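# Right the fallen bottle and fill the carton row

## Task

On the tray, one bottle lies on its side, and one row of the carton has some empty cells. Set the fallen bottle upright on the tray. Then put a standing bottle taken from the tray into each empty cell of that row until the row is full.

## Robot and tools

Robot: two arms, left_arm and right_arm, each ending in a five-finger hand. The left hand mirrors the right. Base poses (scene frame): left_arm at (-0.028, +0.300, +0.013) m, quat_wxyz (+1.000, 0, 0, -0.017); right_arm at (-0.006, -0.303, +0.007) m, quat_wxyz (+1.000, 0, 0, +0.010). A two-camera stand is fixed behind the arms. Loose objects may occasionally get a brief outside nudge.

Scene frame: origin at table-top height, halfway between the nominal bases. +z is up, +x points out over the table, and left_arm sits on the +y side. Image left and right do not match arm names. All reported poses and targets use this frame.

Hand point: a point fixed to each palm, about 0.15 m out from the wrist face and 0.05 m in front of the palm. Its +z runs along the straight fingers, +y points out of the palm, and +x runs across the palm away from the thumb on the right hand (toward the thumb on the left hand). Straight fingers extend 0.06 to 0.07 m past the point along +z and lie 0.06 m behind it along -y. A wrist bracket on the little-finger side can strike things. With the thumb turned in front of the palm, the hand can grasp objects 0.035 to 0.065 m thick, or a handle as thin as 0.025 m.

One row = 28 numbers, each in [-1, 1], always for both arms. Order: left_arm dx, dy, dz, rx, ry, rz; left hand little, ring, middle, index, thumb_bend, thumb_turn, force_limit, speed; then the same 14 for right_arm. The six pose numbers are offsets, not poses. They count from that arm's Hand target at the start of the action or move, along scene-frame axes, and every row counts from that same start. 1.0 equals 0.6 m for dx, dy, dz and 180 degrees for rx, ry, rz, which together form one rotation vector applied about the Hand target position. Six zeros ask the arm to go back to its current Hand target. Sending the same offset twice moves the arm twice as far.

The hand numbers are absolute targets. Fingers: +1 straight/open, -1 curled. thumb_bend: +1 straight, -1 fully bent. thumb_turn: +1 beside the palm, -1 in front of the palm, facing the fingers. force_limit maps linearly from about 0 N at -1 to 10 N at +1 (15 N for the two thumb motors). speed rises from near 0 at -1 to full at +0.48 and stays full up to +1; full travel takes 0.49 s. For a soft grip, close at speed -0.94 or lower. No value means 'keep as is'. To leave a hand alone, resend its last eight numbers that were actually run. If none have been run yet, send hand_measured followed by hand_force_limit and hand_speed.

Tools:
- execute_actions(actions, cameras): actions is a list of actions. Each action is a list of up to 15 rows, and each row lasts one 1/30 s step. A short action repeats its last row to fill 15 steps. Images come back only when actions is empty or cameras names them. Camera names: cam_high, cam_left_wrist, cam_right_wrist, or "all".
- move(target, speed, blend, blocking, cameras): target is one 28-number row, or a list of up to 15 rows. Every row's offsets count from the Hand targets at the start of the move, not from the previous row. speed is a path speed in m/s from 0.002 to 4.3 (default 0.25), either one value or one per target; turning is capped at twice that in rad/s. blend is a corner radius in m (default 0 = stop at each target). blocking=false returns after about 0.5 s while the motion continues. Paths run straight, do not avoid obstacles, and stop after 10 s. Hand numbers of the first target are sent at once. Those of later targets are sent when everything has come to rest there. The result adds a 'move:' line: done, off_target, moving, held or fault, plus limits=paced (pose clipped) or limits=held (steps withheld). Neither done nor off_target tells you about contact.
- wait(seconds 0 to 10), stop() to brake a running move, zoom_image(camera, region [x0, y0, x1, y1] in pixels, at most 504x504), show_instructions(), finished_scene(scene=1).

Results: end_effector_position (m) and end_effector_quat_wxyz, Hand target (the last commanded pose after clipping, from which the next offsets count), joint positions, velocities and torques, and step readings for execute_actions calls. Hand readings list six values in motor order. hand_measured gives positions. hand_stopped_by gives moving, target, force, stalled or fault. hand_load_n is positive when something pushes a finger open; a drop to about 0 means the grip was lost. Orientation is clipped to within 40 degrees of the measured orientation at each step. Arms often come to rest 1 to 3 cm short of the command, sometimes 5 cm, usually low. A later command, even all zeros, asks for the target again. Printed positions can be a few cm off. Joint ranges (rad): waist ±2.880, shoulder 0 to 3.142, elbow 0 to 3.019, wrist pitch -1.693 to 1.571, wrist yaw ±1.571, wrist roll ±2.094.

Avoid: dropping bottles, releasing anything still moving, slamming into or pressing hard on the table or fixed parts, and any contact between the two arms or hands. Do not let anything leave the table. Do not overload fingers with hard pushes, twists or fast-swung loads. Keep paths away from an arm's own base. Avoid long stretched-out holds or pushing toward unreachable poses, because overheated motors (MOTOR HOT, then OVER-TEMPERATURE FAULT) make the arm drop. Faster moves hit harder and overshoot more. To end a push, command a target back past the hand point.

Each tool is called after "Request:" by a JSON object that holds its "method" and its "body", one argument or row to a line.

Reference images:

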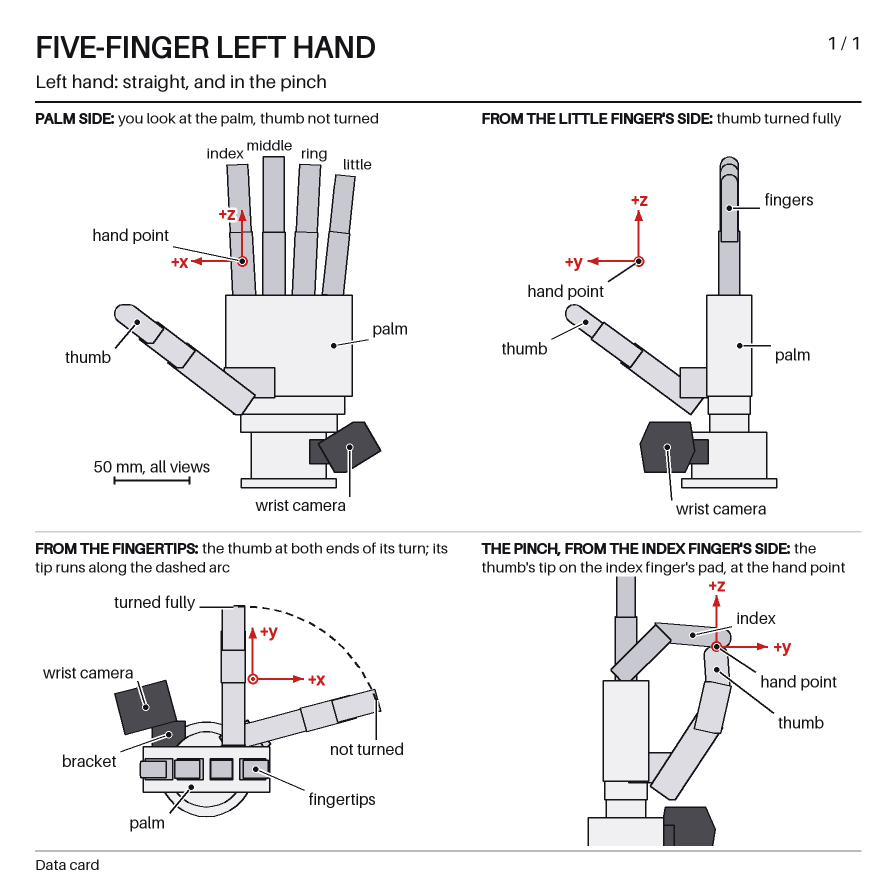

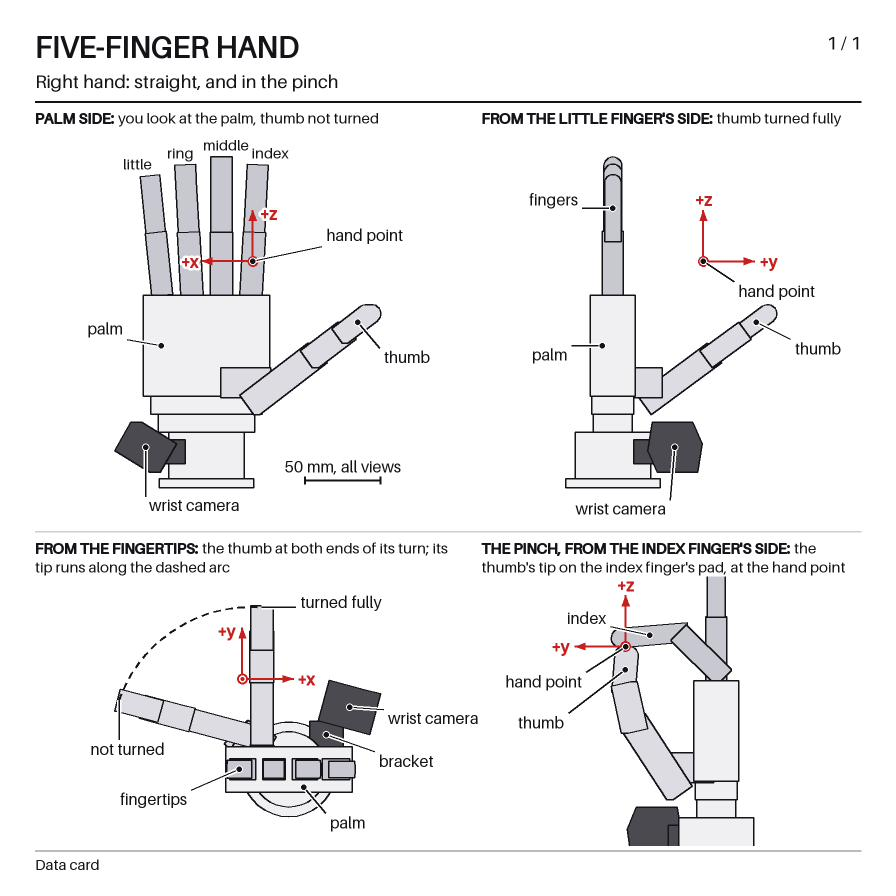

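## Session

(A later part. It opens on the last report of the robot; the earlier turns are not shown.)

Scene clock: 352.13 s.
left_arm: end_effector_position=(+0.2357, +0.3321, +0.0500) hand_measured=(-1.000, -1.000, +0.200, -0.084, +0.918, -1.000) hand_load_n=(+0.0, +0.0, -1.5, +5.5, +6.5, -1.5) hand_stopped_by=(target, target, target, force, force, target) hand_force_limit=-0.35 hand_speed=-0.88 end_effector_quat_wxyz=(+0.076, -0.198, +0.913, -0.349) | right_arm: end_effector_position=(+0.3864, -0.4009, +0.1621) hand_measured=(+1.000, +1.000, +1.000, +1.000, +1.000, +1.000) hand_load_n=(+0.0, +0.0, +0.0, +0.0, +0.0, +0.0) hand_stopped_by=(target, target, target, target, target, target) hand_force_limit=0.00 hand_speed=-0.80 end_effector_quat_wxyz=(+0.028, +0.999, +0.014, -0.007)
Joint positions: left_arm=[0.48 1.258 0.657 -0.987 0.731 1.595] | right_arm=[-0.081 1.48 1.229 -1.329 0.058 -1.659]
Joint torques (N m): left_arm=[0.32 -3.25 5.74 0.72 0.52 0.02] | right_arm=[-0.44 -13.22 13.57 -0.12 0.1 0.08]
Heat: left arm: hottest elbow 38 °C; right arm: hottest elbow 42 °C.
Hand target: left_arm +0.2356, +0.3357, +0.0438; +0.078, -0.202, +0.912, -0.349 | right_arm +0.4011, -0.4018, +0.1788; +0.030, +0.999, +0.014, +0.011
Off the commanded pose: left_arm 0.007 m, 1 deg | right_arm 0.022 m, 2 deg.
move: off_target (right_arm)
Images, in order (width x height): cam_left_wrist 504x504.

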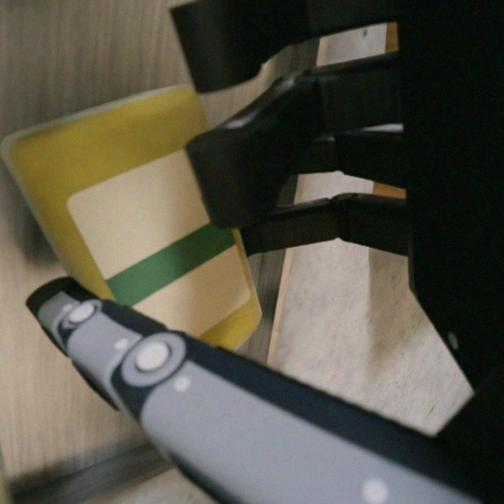

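Now release and raise to look.

Request:
{"method": "move", "body": {
  "target": [0, 0, 0, 0, 0, 0, -1, -1, 0.2, 0.15, 1.0, -1, -0.35, -0.6, 0, 0, 0, 0, 0, 0, 1, 1, 1, 1, 1, 1, 0, -0.8],
  "speed": 0.05
}}

Request:
{"method": "move", "body": {
  "target": [0.015, 0.008, 0.13, 0, 0, 0, -1, -1, 0.2, 0.15, 1.0, -1, -0.35, -0.6, 0, 0, 0, 0, 0, 0, 1, 1, 1, 1, 1, 1, 0, -0.8],
  "speed": 0.08,
  "cameras": ["cam_left_wrist", "cam_high"]
}}

Request:
{"method": "zoom_image", "body": {
  "camera": "cam_left_wrist",
  "region": [0, 60, 340, 400]
}}

Scene clock: 352.93 s.
left_arm: end_effector_position=(+0.2363, +0.3322, +0.0500) hand_measured=(-1.000, -1.000, +0.200, +0.150, +1.000, -1.000) hand_load_n=(+0.0, +0.0, -0.5, +0.0, +0.0, +0.0) hand_stopped_by=(target, target, target, target, target, target) hand_force_limit=-0.35 hand_speed=-0.60 end_effector_quat_wxyz=(+0.077, -0.198, +0.913, -0.349) | right_arm: end_effector_position=(+0.3864, -0.4009, +0.1621) hand_measured=(+1.000, +1.000, +1.000, +1.000, +1.000, +1.000) hand_load_n=(+0.0, +0.0, +0.0, +0.0, +0.0, +0.0) hand_stopped_by=(target, target, target, target, target, target) hand_force_limit=0.00 hand_speed=-0.80 end_effector_quat_wxyz=(+0.028, +0.999, +0.014, -0.007)
Joint positions: left_arm=[0.48 1.258 0.657 -0.985 0.732 1.595] | right_arm=[-0.081 1.48 1.229 -1.329 0.058 -1.659]
Joint torques (N m): left_arm=[0.21 -3.31 5.76 0.66 0.5 0.01] | right_arm=[-0.44 -13.16 13.57 -0.1 0.1 0.08]
Heat: left arm: hottest elbow 38 °C; right arm: hottest elbow 42 °C.
Hand target: left_arm +0.2356, +0.3357, +0.0438; +0.078, -0.202, +0.912, -0.349 | right_arm +0.4011, -0.4018, +0.1788; +0.030, +0.999, +0.014, +0.011
Off the commanded pose: left_arm 0.007 m, 1 deg | right_arm 0.022 m, 2 deg.
move: off_target (right_arm)

Scene clock: 354.53 s.
left_arm: end_effector_position=(+0.2323, +0.3303, +0.1074) hand_measured=(-1.000, -1.000, +0.200, +0.150, +1.000, -1.000) hand_load_n=(+0.0, +0.5, +0.0, +0.0, -0.5, +0.0) hand_stopped_by=(target, target, target, target, target, target) hand_force_limit=-0.35 hand_speed=-0.60 end_effector_quat_wxyz=(+0.059, -0.204, +0.911, -0.353) | right_arm: end_effector_position=(+0.3864, -0.4009, +0.1621) hand_measured=(+1.000, +1.000, +1.000, +1.000, +1.000, +1.000) hand_load_n=(+0.0, +0.0, +0.0, +0.0, +0.0, +0.0) hand_stopped_by=(target, target, target, target, target, target) hand_force_limit=0.00 hand_speed=-0.80 end_effector_quat_wxyz=(+0.028, +0.999, +0.014, -0.007)
Joint positions: left_arm=[0.48 1.182 0.765 -1.206 0.732 1.595] | right_arm=[-0.081 1.48 1.229 -1.329 0.058 -1.659]
Joint torques (N m): left_arm=[0.38 -4.42 10 -0.46 0.49 0.02] | right_arm=[-0.44 -13.16 13.55 -0.1 0.11 0.08]
Heat: left arm: hottest elbow 38 °C; right arm: hottest elbow 42 °C.
Hand target: left_arm +0.2445, +0.3404, +0.1217; +0.078, -0.202, +0.912, -0.349 | right_arm +0.4011, -0.4018, +0.1788; +0.030, +0.999, +0.014, +0.011
Off the commanded pose: left_arm 0.022 m, 2 deg | right_arm 0.022 m, 2 deg.
move: off_target (left_arm, right_arm)
Images, in order (width x height): cam_high 504x504, cam_left_wrist 504x504.

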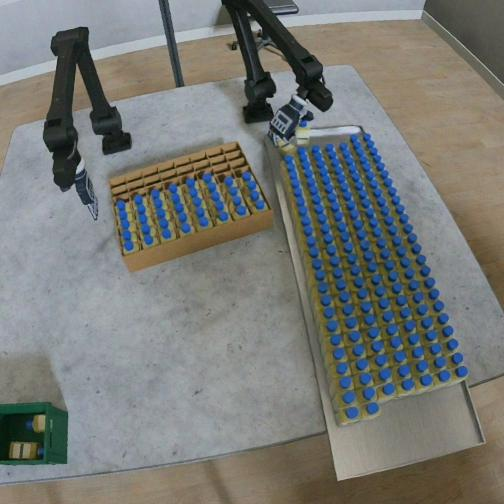

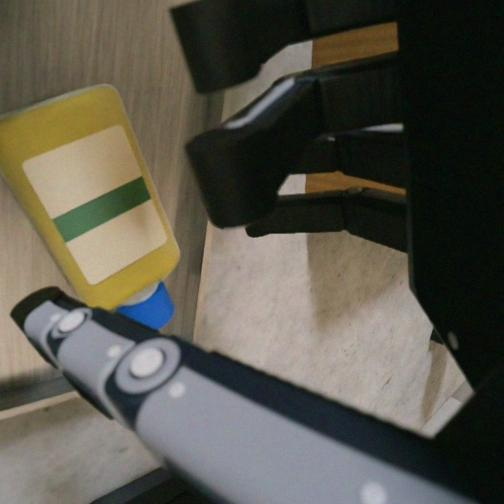

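Scaled by 1.482.

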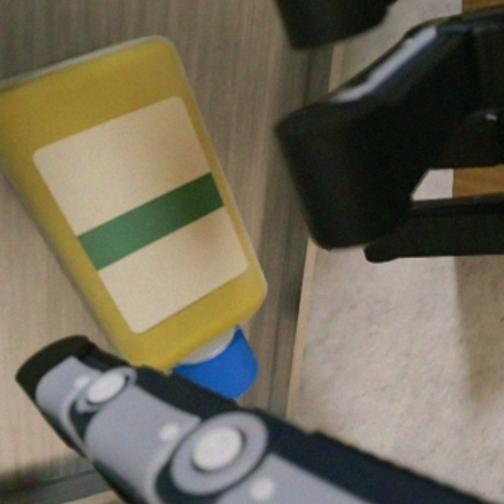

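Request:
{"method": "move", "body": {
  "target": [-0.1142, -0.049, -0.0445, 0, 0, -0.0556, -1, -1, 0.05, -0.1, 0.85, -1, -0.45, -0.6, 0, 0, 0, 0, 0, 0, 1, 1, 1, 1, 1, 1, 0, -0.8],
  "speed": 0.1,
  "cameras": ["cam_left_wrist"]
}}

Request:
{"method": "zoom_image", "body": {
  "camera": "cam_left_wrist",
  "region": [0, 100, 320, 420]
}}

Scene clock: 358.63 s.
left_arm: end_effector_position=(+0.1821, +0.3126, +0.0967) hand_measured=(-1.000, -1.000, +0.050, -0.100, +0.850, -1.000) hand_load_n=(+0.0, +0.0, +0.0, +0.0, +0.0, +0.0) hand_stopped_by=(target, target, target, target, target, target) hand_force_limit=-0.45 hand_speed=-0.60 end_effector_quat_wxyz=(+0.052, -0.123, +0.926, -0.355) | right_arm: end_effector_position=(+0.3864, -0.4009, +0.1621) hand_measured=(+1.000, +1.000, +1.000, +1.000, +1.000, +1.000) hand_load_n=(+0.0, +0.0, +0.0, +0.0, +0.0, +0.0) hand_stopped_by=(target, target, target, target, target, target) hand_force_limit=0.00 hand_speed=-0.80 end_effector_quat_wxyz=(+0.028, +0.999, +0.014, -0.007)
Joint positions: left_arm=[0.48 1.069 0.657 -1.307 0.72 1.809] | right_arm=[-0.081 1.48 1.229 -1.329 0.058 -1.659]
Joint torques (N m): left_arm=[-0.73 -2.73 6.08 -0.57 0.35 0.04] | right_arm=[-0.44 -13.22 13.56 -0.12 0.1 0.08]
Heat: left arm: hottest elbow 37 °C; right arm: hottest elbow 42 °C.
Hand target: left_arm +0.1760, +0.3110, +0.0950; +0.047, -0.122, +0.926, -0.355 | right_arm +0.4011, -0.4018, +0.1788; +0.030, +0.999, +0.014, +0.011
Off the commanded pose: left_arm 0.007 m, 1 deg | right_arm 0.022 m, 2 deg.
move: off_target (right_arm)
Images, in order (width x height): cam_left_wrist 504x504.

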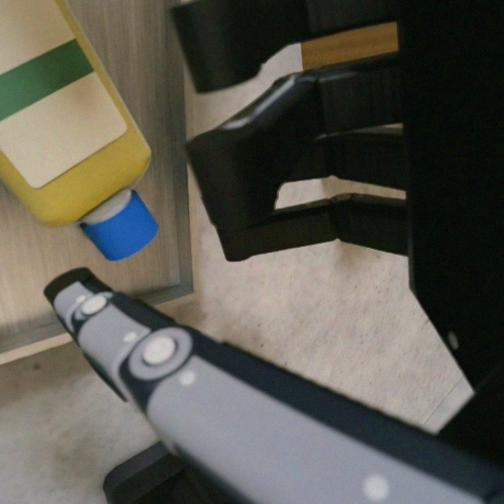

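Scaled by 1.575.

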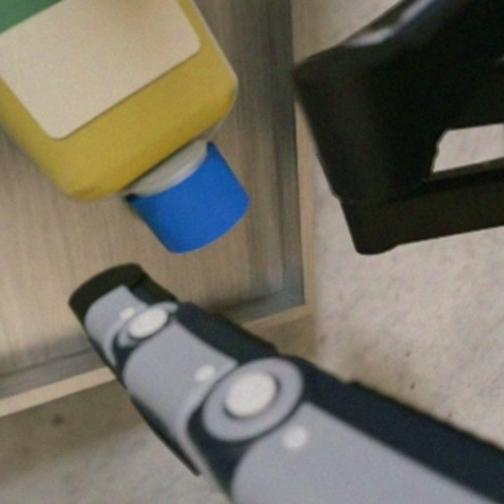

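Request:
{"method": "move", "body": {
  "target": [-0.0083, 0.003, -0.0945, 0, 0, 0, -1, -1, 0.05, -0.1, 0.85, -1, -0.45, -0.6, 0, 0, 0, 0, 0, 0, 1, 1, 1, 1, 1, 1, 0, -0.8],
  "speed": 0.06,
  "cameras": ["cam_left_wrist"]
}}

Request:
{"method": "zoom_image", "body": {
  "camera": "cam_left_wrist",
  "region": [0, 100, 320, 420]
}}

Scene clock: 361.23 s.
left_arm: end_effector_position=(+0.1767, +0.3134, +0.0460) hand_measured=(-1.000, -1.000, +0.050, -0.100, +0.850, -1.000) hand_load_n=(+0.0, +0.0, -2.5, +0.0, +0.0, +0.0) hand_stopped_by=(target, target, target, target, target, target) hand_force_limit=-0.45 hand_speed=-0.60 end_effector_quat_wxyz=(+0.054, -0.116, +0.927, -0.352) | right_arm: end_effector_position=(+0.3864, -0.4009, +0.1621) hand_measured=(+1.000, +1.000, +1.000, +1.000, +1.000, +1.000) hand_load_n=(+0.0, +0.0, +0.0, +0.0, -0.5, +0.0) hand_stopped_by=(target, target, target, target, target, target) hand_force_limit=0.00 hand_speed=-0.80 end_effector_quat_wxyz=(+0.028, +0.999, +0.014, -0.007)
Joint positions: left_arm=[0.489 1.141 0.556 -1.14 0.714 1.833] | right_arm=[-0.081 1.48 1.229 -1.329 0.058 -1.659]
Joint torques (N m): left_arm=[-0.03 -1.14 5.07 0.14 0.47 0.02] | right_arm=[-0.5 -13.22 13.56 -0.1 0.1 0.08]
Heat: left arm: hottest elbow 37 °C; right arm: hottest elbow 42 °C.
Hand target: left_arm +0.1711, +0.3129, +0.0384; +0.047, -0.122, +0.926, -0.355 | right_arm +0.4011, -0.4018, +0.1788; +0.030, +0.999, +0.014, +0.011
Off the commanded pose: left_arm 0.010 m, 1 deg | right_arm 0.022 m, 2 deg.
move: off_target (right_arm)
Images, in order (width x height): cam_left_wrist 504x504.

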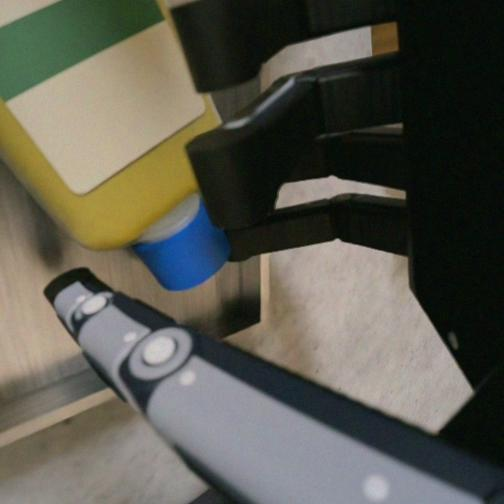

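Scaled by 1.575.

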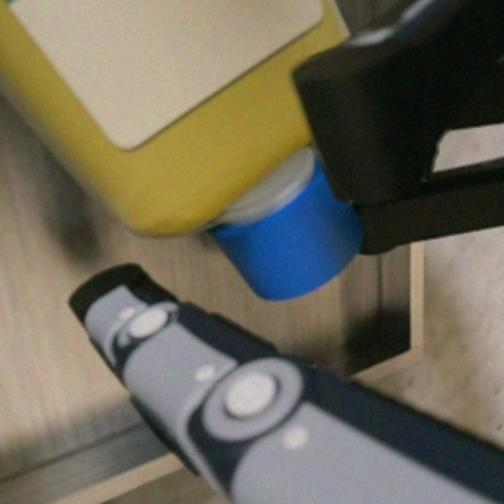

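Request:
{"method": "move", "body": {
  "target": [0, 0, 0, 0, 0, 0, -1, -1, -0.5, -0.1, 0.2, -1, -0.4, -0.88, 0, 0, 0, 0, 0, 0, 1, 1, 1, 1, 1, 1, 0, -0.8],
  "speed": 0.05,
  "cameras": ["cam_left_wrist"]
}}

Request:
{"method": "zoom_image", "body": {
  "camera": "cam_left_wrist",
  "region": [0, 100, 320, 420]
}}

Scene clock: 364.63 s.
left_arm: end_effector_position=(+0.1737, +0.3120, +0.0436) hand_measured=(-1.000, -1.000, -0.216, -0.100, +0.716, -1.000) hand_load_n=(+0.0, +0.0, +5.5, +0.0, +5.0, +0.0) hand_stopped_by=(target, target, force, target, force, target) hand_force_limit=-0.40 hand_speed=-0.88 end_effector_quat_wxyz=(+0.049, -0.118, +0.927, -0.354) | right_arm: end_effector_position=(+0.3864, -0.4009, +0.1621) hand_measured=(+1.000, +1.000, +1.000, +1.000, +1.000, +1.000) hand_load_n=(+0.0, +0.0, +0.0, +0.0, +0.0, +0.0) hand_stopped_by=(target, target, target, target, target, target) hand_force_limit=0.00 hand_speed=-0.80 end_effector_quat_wxyz=(+0.028, +0.999, +0.014, -0.007)
Joint positions: left_arm=[0.489 1.146 0.549 -1.14 0.714 1.833] | right_arm=[-0.081 1.48 1.229 -1.329 0.058 -1.659]
Joint torques (N m): left_arm=[0.03 -1.44 5.45 0.16 0.47 0.03] | right_arm=[-0.44 -13.22 13.57 -0.12 0.11 0.08]
Heat: left arm: hottest elbow 37 °C; right arm: hottest elbow 42 °C.
Hand target: left_arm +0.1711, +0.3129, +0.0384; +0.047, -0.122, +0.926, -0.355 | right_arm +0.4011, -0.4018, +0.1788; +0.030, +0.999, +0.014, +0.011
Off the commanded pose: left_arm 0.006 m, 1 deg | right_arm 0.022 m, 2 deg.
move: off_target (right_arm)
Images, in order (width x height): cam_left_wrist 504x504.

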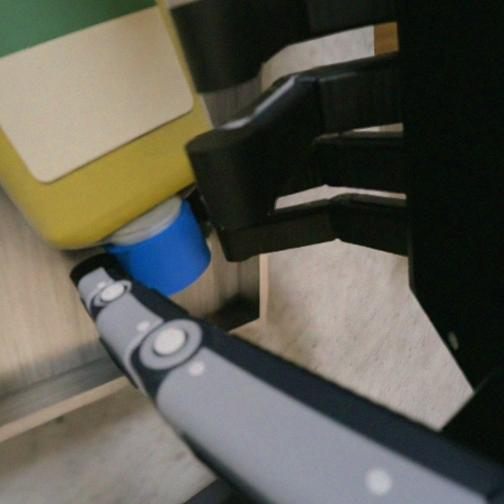

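Scaled by 1.575.

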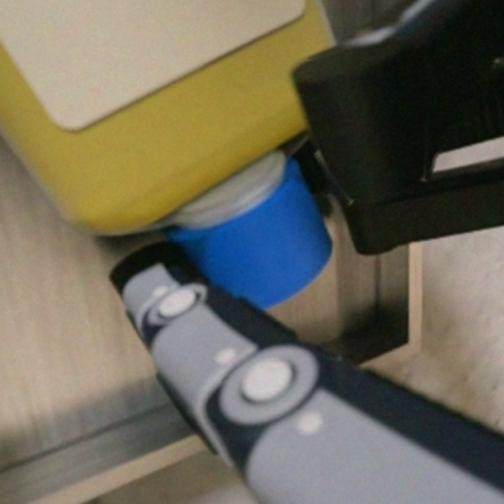

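Request:
{"method": "move", "body": {
  "target": [0.015, 0.005, 0.1, 0, 0, 0, -1, -1, -0.5, -0.1, 0.2, -1, -0.4, -0.88, 0, 0, 0, 0, 0, 0, 1, 1, 1, 1, 1, 1, 0, -0.8],
  "speed": 0.04,
  "cameras": ["cam_left_wrist"]
}}

Scene clock: 367.10 s.
left_arm: end_effector_position=(+0.1671, +0.3088, +0.0837) hand_measured=(-1.000, -1.000, -0.216, -0.100, +0.716, -1.000) hand_load_n=(+0.0, +0.0, +4.0, +0.0, +5.0, +0.0) hand_stopped_by=(target, target, force, target, force, target) hand_force_limit=-0.40 hand_speed=-0.88 end_effector_quat_wxyz=(+0.031, -0.125, +0.924, -0.360) | right_arm: end_effector_position=(+0.3864, -0.4009, +0.1621) hand_measured=(+1.000, +1.000, +1.000, +1.000, +1.000, +1.000) hand_load_n=(-0.5, +0.0, +0.0, +0.0, +0.0, +0.0) hand_stopped_by=(target, target, target, target, target, target) hand_force_limit=0.00 hand_speed=-0.80 end_effector_quat_wxyz=(+0.028, +0.999, +0.014, -0.007)
Joint positions: left_arm=[0.489 1.086 0.622 -1.315 0.714 1.834] | right_arm=[-0.081 1.48 1.229 -1.329 0.058 -1.659]
Joint torques (N m): left_arm=[-0.5 -2.73 9.7 -0.81 0.5 -0.05] | right_arm=[-0.44 -13.22 13.56 -0.12 0.11 0.08]
Heat: left arm: hottest elbow 37 °C; right arm: hottest elbow 42 °C.
Hand target: left_arm +0.1800, +0.3159, +0.0983; +0.047, -0.122, +0.926, -0.355 | right_arm +0.4011, -0.4018, +0.1788; +0.030, +0.999, +0.014, +0.011
Off the commanded pose: left_arm 0.021 m, 2 deg | right_arm 0.022 m, 2 deg.
move: off_target (left_arm, right_arm)
Images, in order (width x height): cam_left_wrist 504x504.

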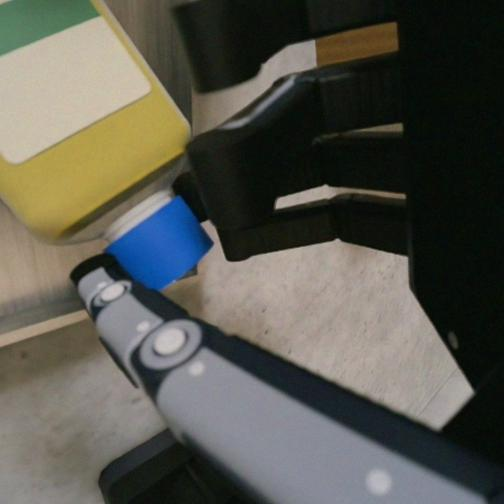

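Request:
{"method": "move", "body": {
  "target": [0.015, 0.005, 0.06, 0, 0, 0, -1, -1, -0.5, -0.1, 0.2, -1, -0.4, -0.88, 0, 0, 0, 0, 0, 0, 1, 1, 1, 1, 1, 1, 0, -0.8],
  "speed": 0.04,
  "cameras": ["cam_left_wrist"]
}}

Scene clock: 368.80 s.
left_arm: end_effector_position=(+0.1769, +0.3135, +0.1180) hand_measured=(-1.000, -1.000, -0.216, -0.100, +0.716, -1.000) hand_load_n=(+0.0, +0.5, +3.5, +0.0, +4.0, +0.5) hand_stopped_by=(target, target, force, target, force, target) hand_force_limit=-0.40 hand_speed=-0.88 end_effector_quat_wxyz=(+0.032, -0.125, +0.924, -0.360) | right_arm: end_effector_position=(+0.3864, -0.4009, +0.1621) hand_measured=(+1.000, +1.000, +1.000, +1.000, +1.000, +1.000) hand_load_n=(+0.0, +0.0, +0.0, +0.0, +0.0, +0.0) hand_stopped_by=(target, target, target, target, target, target) hand_force_limit=0.00 hand_speed=-0.80 end_effector_quat_wxyz=(+0.028, +0.999, +0.014, -0.007)
Joint positions: left_arm=[0.489 1.072 0.711 -1.416 0.714 1.833] | right_arm=[-0.081 1.48 1.229 -1.329 0.058 -1.659]
Joint torques (N m): left_arm=[-0.91 -3.08 10.24 -0.76 0.53 -0.1] | right_arm=[-0.44 -13.16 13.57 -0.13 0.11 0.08]
Heat: left arm: hottest elbow 37 °C; right arm: hottest elbow 42 °C.
Hand target: left_arm +0.1890, +0.3189, +0.1343; +0.047, -0.122, +0.926, -0.355 | right_arm +0.4011, -0.4018, +0.1788; +0.030, +0.999, +0.014, +0.011
Off the commanded pose: left_arm 0.021 m, 2 deg | right_arm 0.022 m, 2 deg.
move: off_target (left_arm, right_arm)
Images, in order (width x height): cam_left_wrist 504x504.

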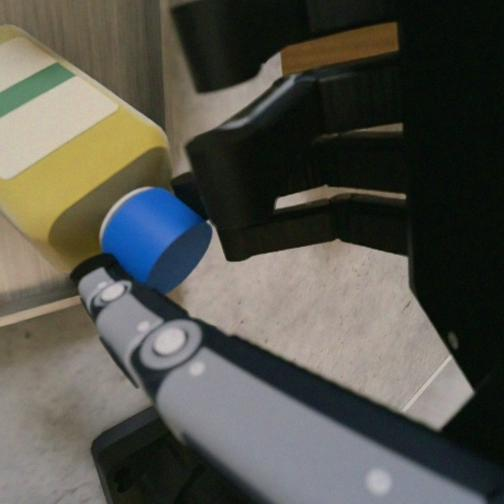

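Request:
{"method": "move", "body": {
  "target": [0.01, 0.0, 0.06, 0, 0, 0, -1, -1, -0.5, -0.1, 0.2, -1, -0.4, -0.88, 0, 0, 0, 0, 0, 0, 1, 1, 1, 1, 1, 1, 0, -0.8],
  "speed": 0.04,
  "cameras": ["cam_left_wrist", "cam_high"]
}}

Request:
{"method": "zoom_image", "body": {
  "camera": "cam_left_wrist",
  "region": [0, 100, 320, 420]
}}

Scene clock: 370.50 s.
left_arm: end_effector_position=(+0.1825, +0.3160, +0.1520) hand_measured=(-1.000, -1.000, -0.216, -0.100, +0.716, -1.000) hand_load_n=(+0.0, +0.0, +3.5, +0.0, +4.5, +0.5) hand_stopped_by=(target, target, force, target, force, target) hand_force_limit=-0.40 hand_speed=-0.88 end_effector_quat_wxyz=(+0.030, -0.131, +0.923, -0.360) | right_arm: end_effector_position=(+0.3864, -0.4009, +0.1621) hand_measured=(+1.000, +1.000, +1.000, +1.000, +1.000, +1.000) hand_load_n=(+0.0, +0.0, +0.5, +0.0, +0.0, +0.0) hand_stopped_by=(target, target, target, target, target, target) hand_force_limit=0.00 hand_speed=-0.80 end_effector_quat_wxyz=(+0.028, +0.999, +0.014, -0.007)
Joint positions: left_arm=[0.489 1.058 0.795 -1.512 0.715 1.82] | right_arm=[-0.081 1.48 1.229 -1.329 0.058 -1.659]
Joint torques (N m): left_arm=[-1.61 -3.25 10.77 -0.75 0.59 -0.1] | right_arm=[-0.44 -13.16 13.57 -0.12 0.1 0.08]
Heat: left arm: hottest elbow 37 °C; right arm: hottest elbow 42 °C.
Hand target: left_arm +0.1950, +0.3188, +0.1703; +0.047, -0.122, +0.926, -0.355 | right_arm +0.4011, -0.4018, +0.1788; +0.030, +0.999, +0.014, +0.011
Off the commanded pose: left_arm 0.022 m, 2 deg | right_arm 0.022 m, 2 deg.
move: off_target (left_arm, right_arm)
Images, in order (width x height): cam_high 504x504, cam_left_wrist 504x504.

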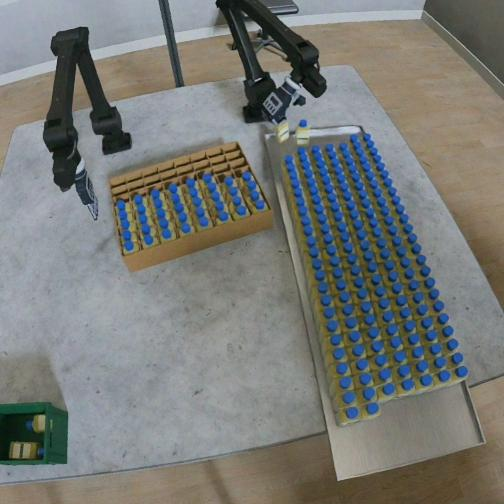

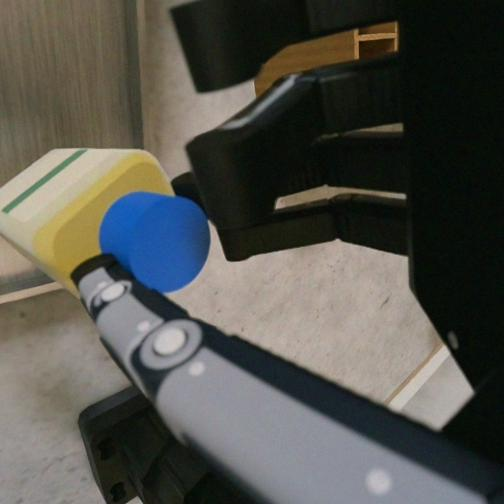

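Scaled by 1.575.

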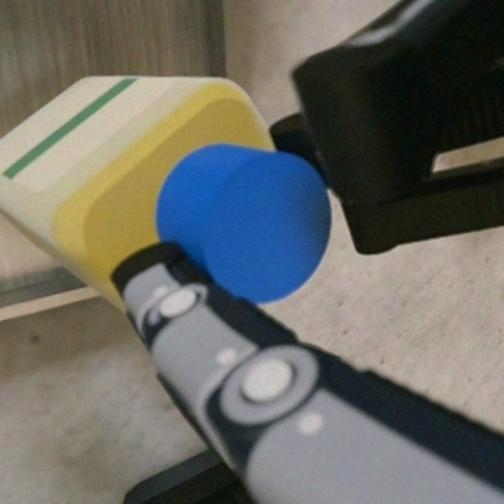

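Request:
{"method": "move", "body": {
  "target": [
    [0.09, 0.015, 0.0, 0, 0, 0, -1, -1, -0.5, -0.1, 0.2, -1, -0.4, -0.88, 0, 0, 0, 0, 0, 0, 1, 1, 1, 1, 1, 1, 0, -0.8],
    [0.085, 0.012, -0.055, 0, 0, 0, -1, -1, -0.5, -0.1, 0.2, -1, -0.4, -0.88, 0, 0, 0, 0, 0, 0, 1, 1, 1, 1, 1, 1, 0, -0.8]
  ],
  "speed": 0.06,
  "cameras": ["cam_left_wrist", "cam_high"]
}}

Request:
{"method": "zoom_image", "body": {
  "camera": "cam_left_wrist",
  "region": [0, 100, 320, 420]
}}

Scene clock: 374.73 s.
left_arm: end_effector_position=(+0.2456, +0.3308, +0.1417) hand_measured=(-1.000, -1.000, -0.216, -0.100, +0.716, -1.000) hand_load_n=(+0.0, +0.0, +4.0, +0.0, +4.0, +0.5) hand_stopped_by=(target, target, force, target, force, target) hand_force_limit=-0.40 hand_speed=-0.88 end_effector_quat_wxyz=(+0.054, -0.124, +0.926, -0.352) | right_arm: end_effector_position=(+0.3864, -0.4009, +0.1621) hand_measured=(+1.000, +1.000, +1.000, +1.000, +1.000, +1.000) hand_load_n=(+0.0, +0.0, +0.0, +0.0, +0.0, +0.0) hand_stopped_by=(target, target, target, target, target, target) hand_force_limit=0.00 hand_speed=-0.80 end_effector_quat_wxyz=(+0.028, +0.999, +0.014, -0.007)
Joint positions: left_arm=[0.442 1.201 0.881 -1.359 0.722 1.753] | right_arm=[-0.081 1.48 1.229 -1.329 0.058 -1.659]
Joint torques (N m): left_arm=[-1.9 -3.78 6.74 0.23 0.58 -0.1] | right_arm=[-0.44 -13.22 13.56 -0.1 0.11 0.08]
Heat: left arm: hottest elbow 38 °C; right arm: hottest elbow 42 °C.
Hand target: left_arm +0.2461, +0.3260, +0.1374; +0.047, -0.122, +0.926, -0.355 | right_arm +0.4011, -0.4018, +0.1788; +0.030, +0.999, +0.014, +0.011
Off the commanded pose: left_arm 0.006 m, 1 deg | right_arm 0.022 m, 2 deg.
move: off_target (right_arm)
Images, in order (width x height): cam_high 504x504, cam_left_wrist 504x504.

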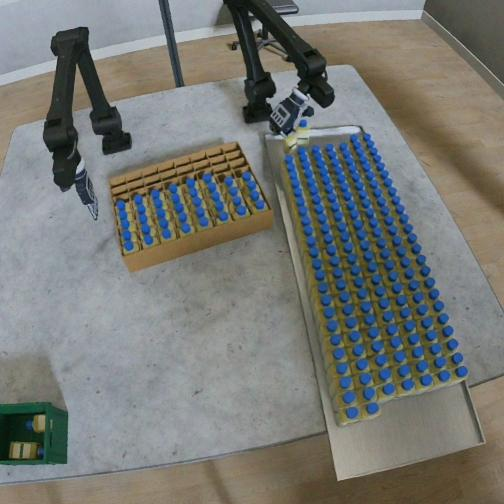

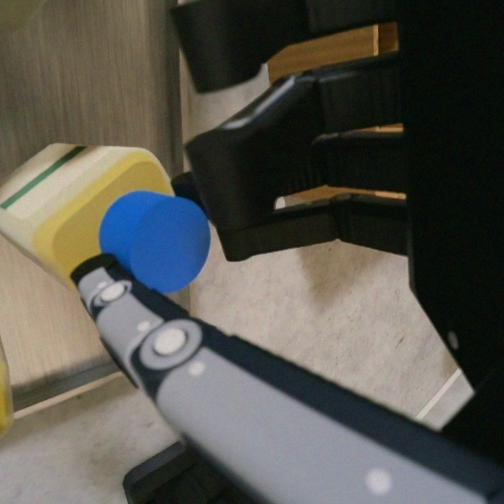

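Scaled by 1.575.

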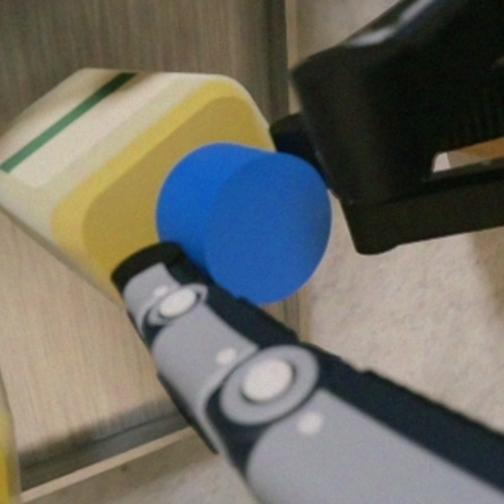

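Request:
{"method": "move", "body": {
  "target": [0.0, 0.0, -0.02, 0, 0, 0, -1, -1, -0.5, -0.1, 0.2, -1, -0.4, -0.88, 0, 0, 0, 0, 0, 0, 1, 1, 1, 1, 1, 1, 0, -0.8],
  "speed": 0.04,
  "cameras": ["cam_left_wrist"]
}}

Request:
{"method": "zoom_image", "body": {
  "camera": "cam_left_wrist",
  "region": [0, 100, 320, 420]
}}

Scene clock: 375.93 s.
left_arm: end_effector_position=(+0.2458, +0.3309, +0.1300) hand_measured=(-1.000, -1.000, -0.216, -0.100, +0.716, -1.000) hand_load_n=(+0.0, +0.0, +3.5, +0.0, +4.0, +0.5) hand_stopped_by=(target, target, force, target, force, target) hand_force_limit=-0.40 hand_speed=-0.88 end_effector_quat_wxyz=(+0.054, -0.124, +0.926, -0.352) | right_arm: end_effector_position=(+0.3864, -0.4009, +0.1621) hand_measured=(+1.000, +1.000, +1.000, +1.000, +1.000, +1.000) hand_load_n=(+0.0, +0.0, +0.0, +0.0, +0.0, +0.0) hand_stopped_by=(target, target, target, target, target, target) hand_force_limit=0.00 hand_speed=-0.80 end_effector_quat_wxyz=(+0.028, +0.999, +0.014, -0.007)
Joint positions: left_arm=[0.442 1.213 0.858 -1.324 0.722 1.753] | right_arm=[-0.081 1.48 1.229 -1.329 0.058 -1.659]
Joint torques (N m): left_arm=[-1.96 -3.78 6.6 0.24 0.57 -0.09] | right_arm=[-0.44 -13.22 13.56 -0.1 0.1 0.08]
Heat: left arm: hottest elbow 38 °C; right arm: hottest elbow 42 °C.
Hand target: left_arm +0.2462, +0.3261, +0.1253; +0.047, -0.122, +0.926, -0.355 | right_arm +0.4011, -0.4018, +0.1788; +0.030, +0.999, +0.014, +0.011
Off the commanded pose: left_arm 0.007 m, 1 deg | right_arm 0.022 m, 2 deg.
move: off_target (right_arm)
Images, in order (width x height): cam_left_wrist 504x504.

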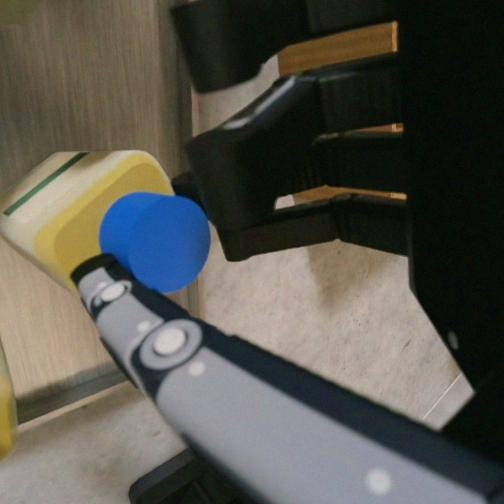

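Scaled by 1.575.

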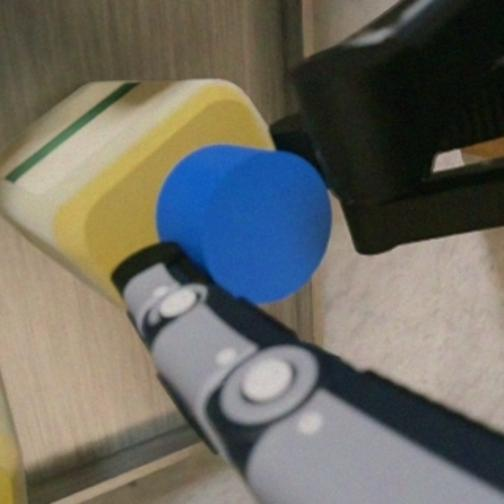

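Request:
{"method": "move", "body": {
  "target": [
    [0.0, 0.0, 0.0, 0, 0, 0, -1, -1, -0.216, -0.1, 0.95, -1, -0.4, -0.8, 0, 0, 0, 0, 0, 0, 1, 1, 1, 1, 1, 1, 0, -0.8],
    [0.0, 0.0, 0.0, 0, 0, 0, -1, -1, 0.16, 0.1, 0.95, -1, -0.4, -0.8, 0, 0, 0, 0, 0, 0, 1, 1, 1, 1, 1, 1, 0, -0.8]
  ],
  "speed": 0.04,
  "cameras": ["cam_left_wrist"]
}}

Request:
{"method": "zoom_image", "body": {
  "camera": "cam_left_wrist",
  "region": [0, 100, 320, 420]
}}

Scene clock: 378.30 s.
left_arm: end_effector_position=(+0.2458, +0.3307, +0.1301) hand_measured=(-1.000, -1.000, +0.160, +0.100, +0.950, -1.000) hand_load_n=(+0.0, +0.0, +0.0, +0.0, +0.0, +0.0) hand_stopped_by=(target, target, target, target, target, target) hand_force_limit=-0.40 hand_speed=-0.80 end_effector_quat_wxyz=(+0.054, -0.125, +0.926, -0.353) | right_arm: end_effector_position=(+0.3864, -0.4009, +0.1621) hand_measured=(+1.000, +1.000, +1.000, +1.000, +1.000, +1.000) hand_load_n=(+0.0, +0.0, +0.0, +0.0, +0.0, +0.0) hand_stopped_by=(target, target, target, target, target, target) hand_force_limit=0.00 hand_speed=-0.80 end_effector_quat_wxyz=(+0.028, +0.999, +0.014, -0.007)
Joint positions: left_arm=[0.442 1.213 0.858 -1.324 0.723 1.751] | right_arm=[-0.081 1.48 1.229 -1.329 0.058 -1.659]
Joint torques (N m): left_arm=[-1.9 -3.78 6.63 0.27 0.55 -0.08] | right_arm=[-0.44 -13.16 13.57 -0.1 0.1 0.08]
Heat: left arm: hottest elbow 38 °C; right arm: hottest elbow 42 °C.
Hand target: left_arm +0.2461, +0.3261, +0.1253; +0.047, -0.122, +0.926, -0.355 | right_arm +0.4011, -0.4018, +0.1788; +0.030, +0.999, +0.014, +0.011
Off the commanded pose: left_arm 0.007 m, 1 deg | right_arm 0.022 m, 2 deg.
move: off_target (right_arm)
Images, in order (width x height): cam_left_wrist 504x504.

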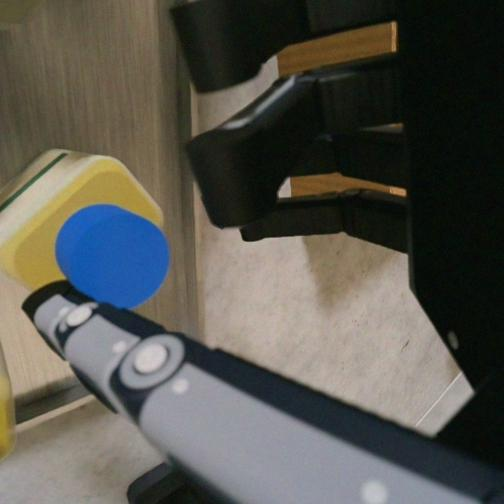

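Scaled by 1.575.

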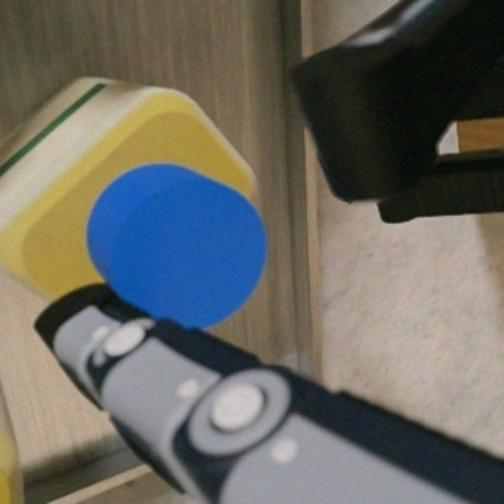

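Request:
{"method": "move", "body": {
  "target": [0.0, 0.0, 0.09, 0, 0, 0, -1, -1, 0.16, 0.1, 0.95, -1, -0.4, -0.8, 0, 0, 0, 0, 0, 0, 1, 1, 1, 1, 1, 1, 0, -0.8],
  "speed": 0.05,
  "cameras": ["cam_left_wrist", "cam_high"]
}}

Request:
{"method": "zoom_image", "body": {
  "camera": "cam_high",
  "region": [265, 100, 335, 170]
}}

Request:
{"method": "zoom_image", "body": {
  "camera": "cam_left_wrist",
  "region": [0, 100, 320, 420]
}}

Scene clock: 380.97 s.
left_arm: end_effector_position=(+0.2346, +0.3257, +0.1637) hand_measured=(-1.000, -1.000, +0.160, +0.100, +0.950, -1.000) hand_load_n=(+0.0, +0.0, +0.0, +0.0, -0.5, +0.0) hand_stopped_by=(target, target, target, target, target, target) hand_force_limit=-0.40 hand_speed=-0.80 end_effector_quat_wxyz=(+0.034, -0.132, +0.924, -0.358) | right_arm: end_effector_position=(+0.3864, -0.4009, +0.1621) hand_measured=(+1.000, +1.000, +1.000, +1.000, +1.000, +1.000) hand_load_n=(+0.0, +0.0, +0.0, +0.0, +0.0, +0.0) hand_stopped_by=(target, target, target, target, target, target) hand_force_limit=0.00 hand_speed=-0.80 end_effector_quat_wxyz=(+0.028, +0.999, +0.014, -0.007)
Joint positions: left_arm=[0.442 1.182 0.919 -1.459 0.723 1.751] | right_arm=[-0.081 1.48 1.229 -1.329 0.058 -1.659]
Joint torques (N m): left_arm=[-1.9 -4.84 10.39 -0.47 0.55 -0.08] | right_arm=[-0.5 -13.22 13.57 -0.1 0.11 0.08]
Heat: left arm: hottest elbow 38 °C; right arm: hottest elbow 42 °C.
Hand target: left_arm +0.2460, +0.3260, +0.1794; +0.047, -0.122, +0.926, -0.355 | right_arm +0.4011, -0.4018, +0.1788; +0.030, +0.999, +0.014, +0.011
Off the commanded pose: left_arm 0.020 m, 2 deg | right_arm 0.022 m, 2 deg.
move: off_target (left_arm, right_arm)
Images, in order (width x height): cam_high 504x504, cam_left_wrist 504x504.

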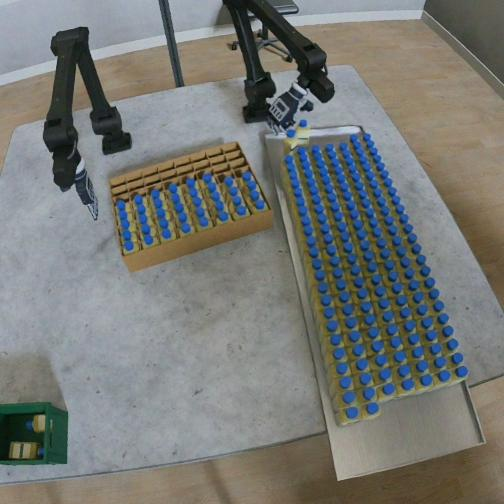

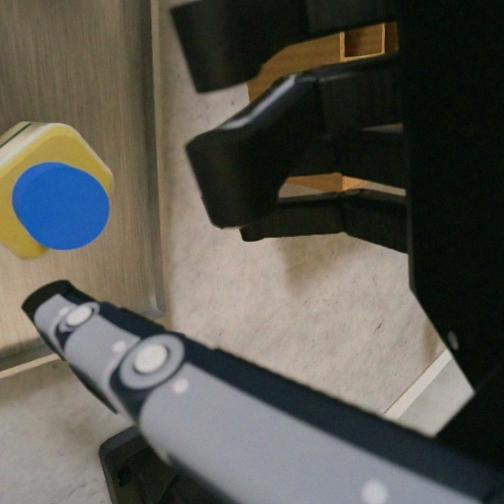

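Scaled by 7.200.

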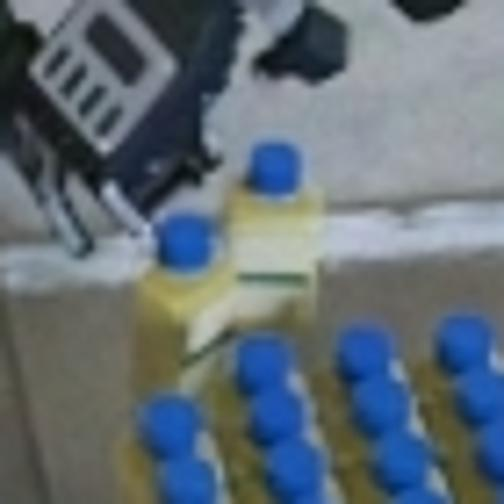

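Scaled by 1.575.

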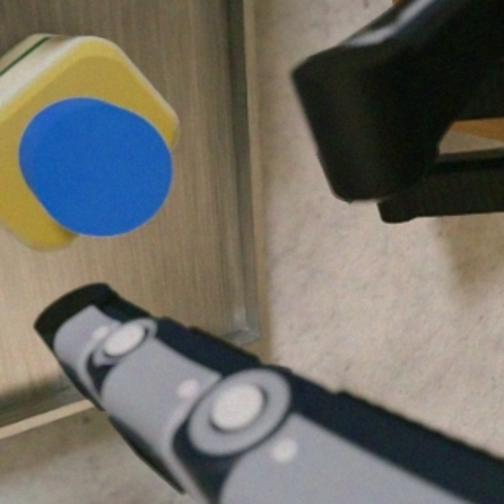

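Request:
{"method": "wait", "body": {
  "seconds": 0.1,
  "cameras": ["cam_high","cam_left_wrist"]
}}

Scene clock: 382.63 s.
left_arm: end_effector_position=(+0.2346, +0.3257, +0.1637) hand_measured=(-1.000, -1.000, +0.160, +0.100, +0.950, -1.000) hand_load_n=(+0.0, +0.0, +0.0, +0.0, +0.0, +0.0) hand_stopped_by=(target, target, target, target, target, target) hand_force_limit=-0.40 hand_speed=-0.80 end_effector_quat_wxyz=(+0.034, -0.132, +0.924, -0.358) | right_arm: end_effector_position=(+0.3864, -0.4009, +0.1621) hand_measured=(+1.000, +1.000, +1.000, +1.000, +1.000, +1.000) hand_load_n=(+0.0, +0.0, +0.0, +0.0, +0.0, +0.0) hand_stopped_by=(target, target, target, target, target, target) hand_force_limit=0.00 hand_speed=-0.80 end_effector_quat_wxyz=(+0.028, +0.999, +0.014, -0.007)
Joint positions: left_arm=[0.442 1.182 0.919 -1.459 0.723 1.751] | right_arm=[-0.081 1.48 1.229 -1.329 0.058 -1.659]
Joint torques (N m): left_arm=[-1.96 -4.78 10.4 -0.57 0.55 -0.08] | right_arm=[-0.5 -13.16 13.57 -0.12 0.1 0.08]
Heat: left arm: hottest elbow 38 °C; right arm: hottest elbow 42 °C.
Hand target: left_arm +0.2461, +0.3261, +0.1794; +0.047, -0.122, +0.926, -0.355 | right_arm +0.4011, -0.4018, +0.1788; +0.030, +0.999, +0.014, +0.011
Off the commanded pose: left_arm 0.020 m, 2 deg | right_arm 0.022 m, 2 deg.
wait: 0.10 s; at rest from the start
Images, in order (width x height): cam_high 504x504, cam_left_wrist 504x504.

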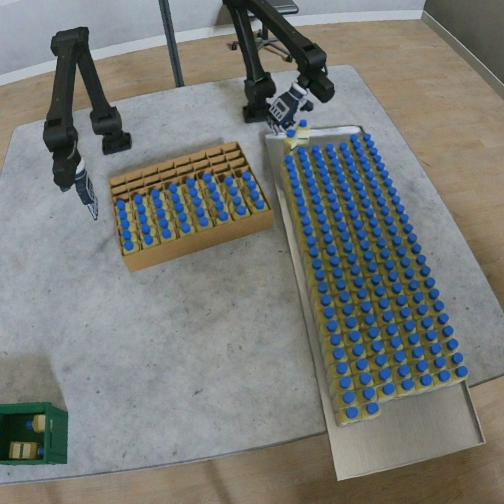

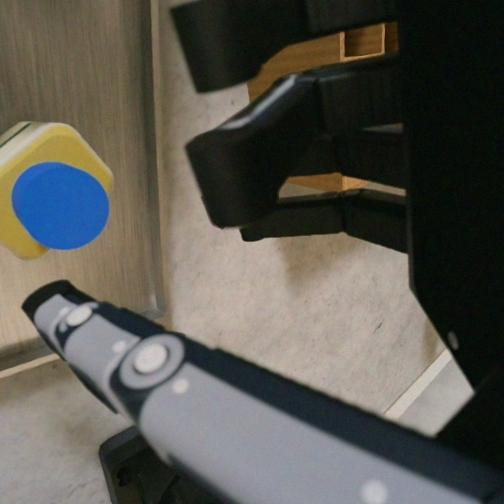

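Request:
{"method": "move", "body": {
  "target": [
    [0.02,0,0.11,0,0,0,-1,-1,0.16,0.1,0.95,-1,-0.4,-0.8,0,0,0,0,0,0,1,1,1,1,1,1,0,-0.8],
    [0.0765,0.1565,0.131,0,0,0,-1,-1,0.16,0.1,0.95,-1,-0.4,-0.8,0,0,0,0,0,0,1,1,1,1,1,1,0,-0.8]
  ],
  "blend": 0.02,
  "speed": 0.2,
  "cameras": ["cam_left_wrist"]
}}

Scene clock: 385.27 s.
left_arm: end_effector_position=(+0.2838, +0.4092, +0.2480) hand_measured=(-1.000, -1.000, +0.160, +0.100, +0.950, -1.000) hand_load_n=(-0.5, +0.0, +0.0, +0.0, +0.0, +0.0) hand_stopped_by=(target, target, target, target, target, target) hand_force_limit=-0.40 hand_speed=-0.80 end_effector_quat_wxyz=(+0.069, -0.138, +0.929, -0.336) | right_arm: end_effector_position=(+0.3864, -0.4009, +0.1621) hand_measured=(+1.000, +1.000, +1.000, +1.000, +1.000, +1.000) hand_load_n=(+0.0, +0.0, +0.0, +0.0, +0.0, +0.0) hand_stopped_by=(target, target, target, target, target, target) hand_force_limit=0.00 hand_speed=-0.80 end_effector_quat_wxyz=(+0.028, +0.999, +0.014, -0.007)
Joint positions: left_arm=[0.588 1.325 1.279 -1.692 0.682 1.889] | right_arm=[-0.081 1.48 1.229 -1.329 0.058 -1.659]
Joint torques (N m): left_arm=[0.09 -5.54 10.76 -0.61 0.34 0.03] | right_arm=[-0.44 -13.22 13.56 -0.1 0.11 0.08]
Heat: left arm: hottest elbow 38 °C; right arm: hottest elbow 42 °C.
Hand target: left_arm +0.2919, +0.4200, +0.2580; +0.047, -0.122, +0.926, -0.355 | right_arm +0.4011, -0.4018, +0.1788; +0.030, +0.999, +0.014, +0.011
Off the commanded pose: left_arm 0.017 m, 4 deg | right_arm 0.022 m, 2 deg.
joint sent to its limit (left arm) — joint 4 (wrist pitch), lower limit. The joint targets are off in orientation, not in position.
move: off_target (left_arm, right_arm)
Images, in order (width x height): cam_left_wrist 504x504.

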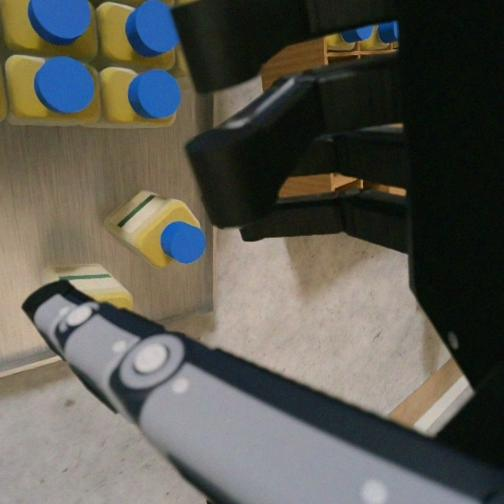

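Request:
{"method": "zoom_image", "body": {
  "camera": "cam_left_wrist",
  "region": [90, 170, 230, 310]
}}

Scaled by 3.600.

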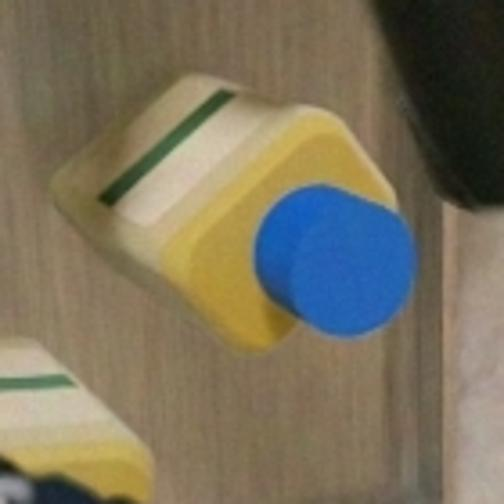

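Request:
{"method": "move", "body": {
  "target": [-0.0732,-0.1192,-0.1667,0,0,0.0589,-1,-1,0.16,0,0.76,-1,-0.4,-0.8,0,0,0,0,0,0,1,1,1,1,1,1,0,-0.8],
  "speed": 0.15,
  "cameras": ["cam_left_wrist"]
}}

Scene clock: 390.57 s.
left_arm: end_effector_position=(+0.2484, +0.3535, +0.1601) hand_measured=(-1.000, -1.000, +0.160, +0.000, +0.760, -1.000) hand_load_n=(+0.0, +0.0, +0.0, +0.0, +0.0, +0.0) hand_stopped_by=(target, target, target, target, target, target) hand_force_limit=-0.40 hand_speed=-0.80 end_effector_quat_wxyz=(+0.080, -0.212, +0.909, -0.349) | right_arm: end_effector_position=(+0.3864, -0.4009, +0.1621) hand_measured=(+1.000, +1.000, +1.000, +1.000, +1.000, +1.000) hand_load_n=(+0.5, +0.0, +0.0, +0.0, +0.0, +0.0) hand_stopped_by=(target, target, target, target, target, target) hand_force_limit=0.00 hand_speed=-0.80 end_effector_quat_wxyz=(+0.028, +0.999, +0.014, -0.007)
Joint positions: left_arm=[0.53 1.17 0.906 -1.343 0.732 1.622] | right_arm=[-0.081 1.48 1.229 -1.329 0.058 -1.659]
Joint torques (N m): left_arm=[-1.96 -4.95 6.61 0.44 0.51 -0.08] | right_arm=[-0.44 -13.22 13.57 -0.1 0.11 0.08]
Heat: left arm: hottest elbow 39 °C; right arm: hottest elbow 42 °C.
Hand target: left_arm +0.2480, +0.3485, +0.1579; +0.080, -0.207, +0.910, -0.349 | right_arm +0.4011, -0.4018, +0.1788; +0.030, +0.999, +0.014, +0.011
Off the commanded pose: left_arm 0.005 m, 1 deg | right_arm 0.022 m, 2 deg.
move: off_target (right_arm)
Images, in order (width x height): cam_left_wrist 504x504.

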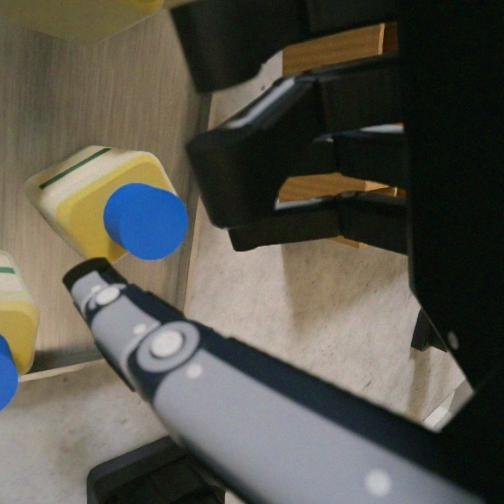

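Request:
{"method": "zoom_image", "body": {
  "camera": "cam_left_wrist",
  "region": [20, 130, 220, 330]
}}

Scaled by 2.520.

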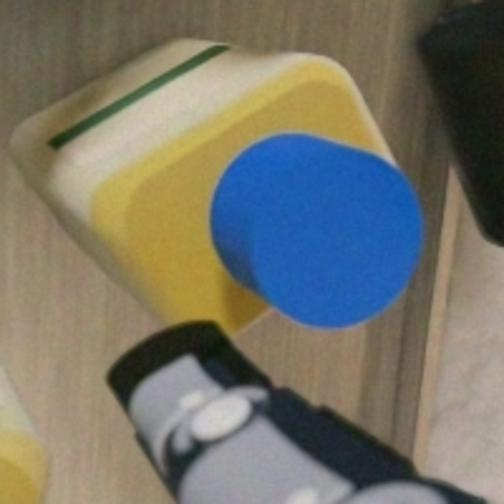

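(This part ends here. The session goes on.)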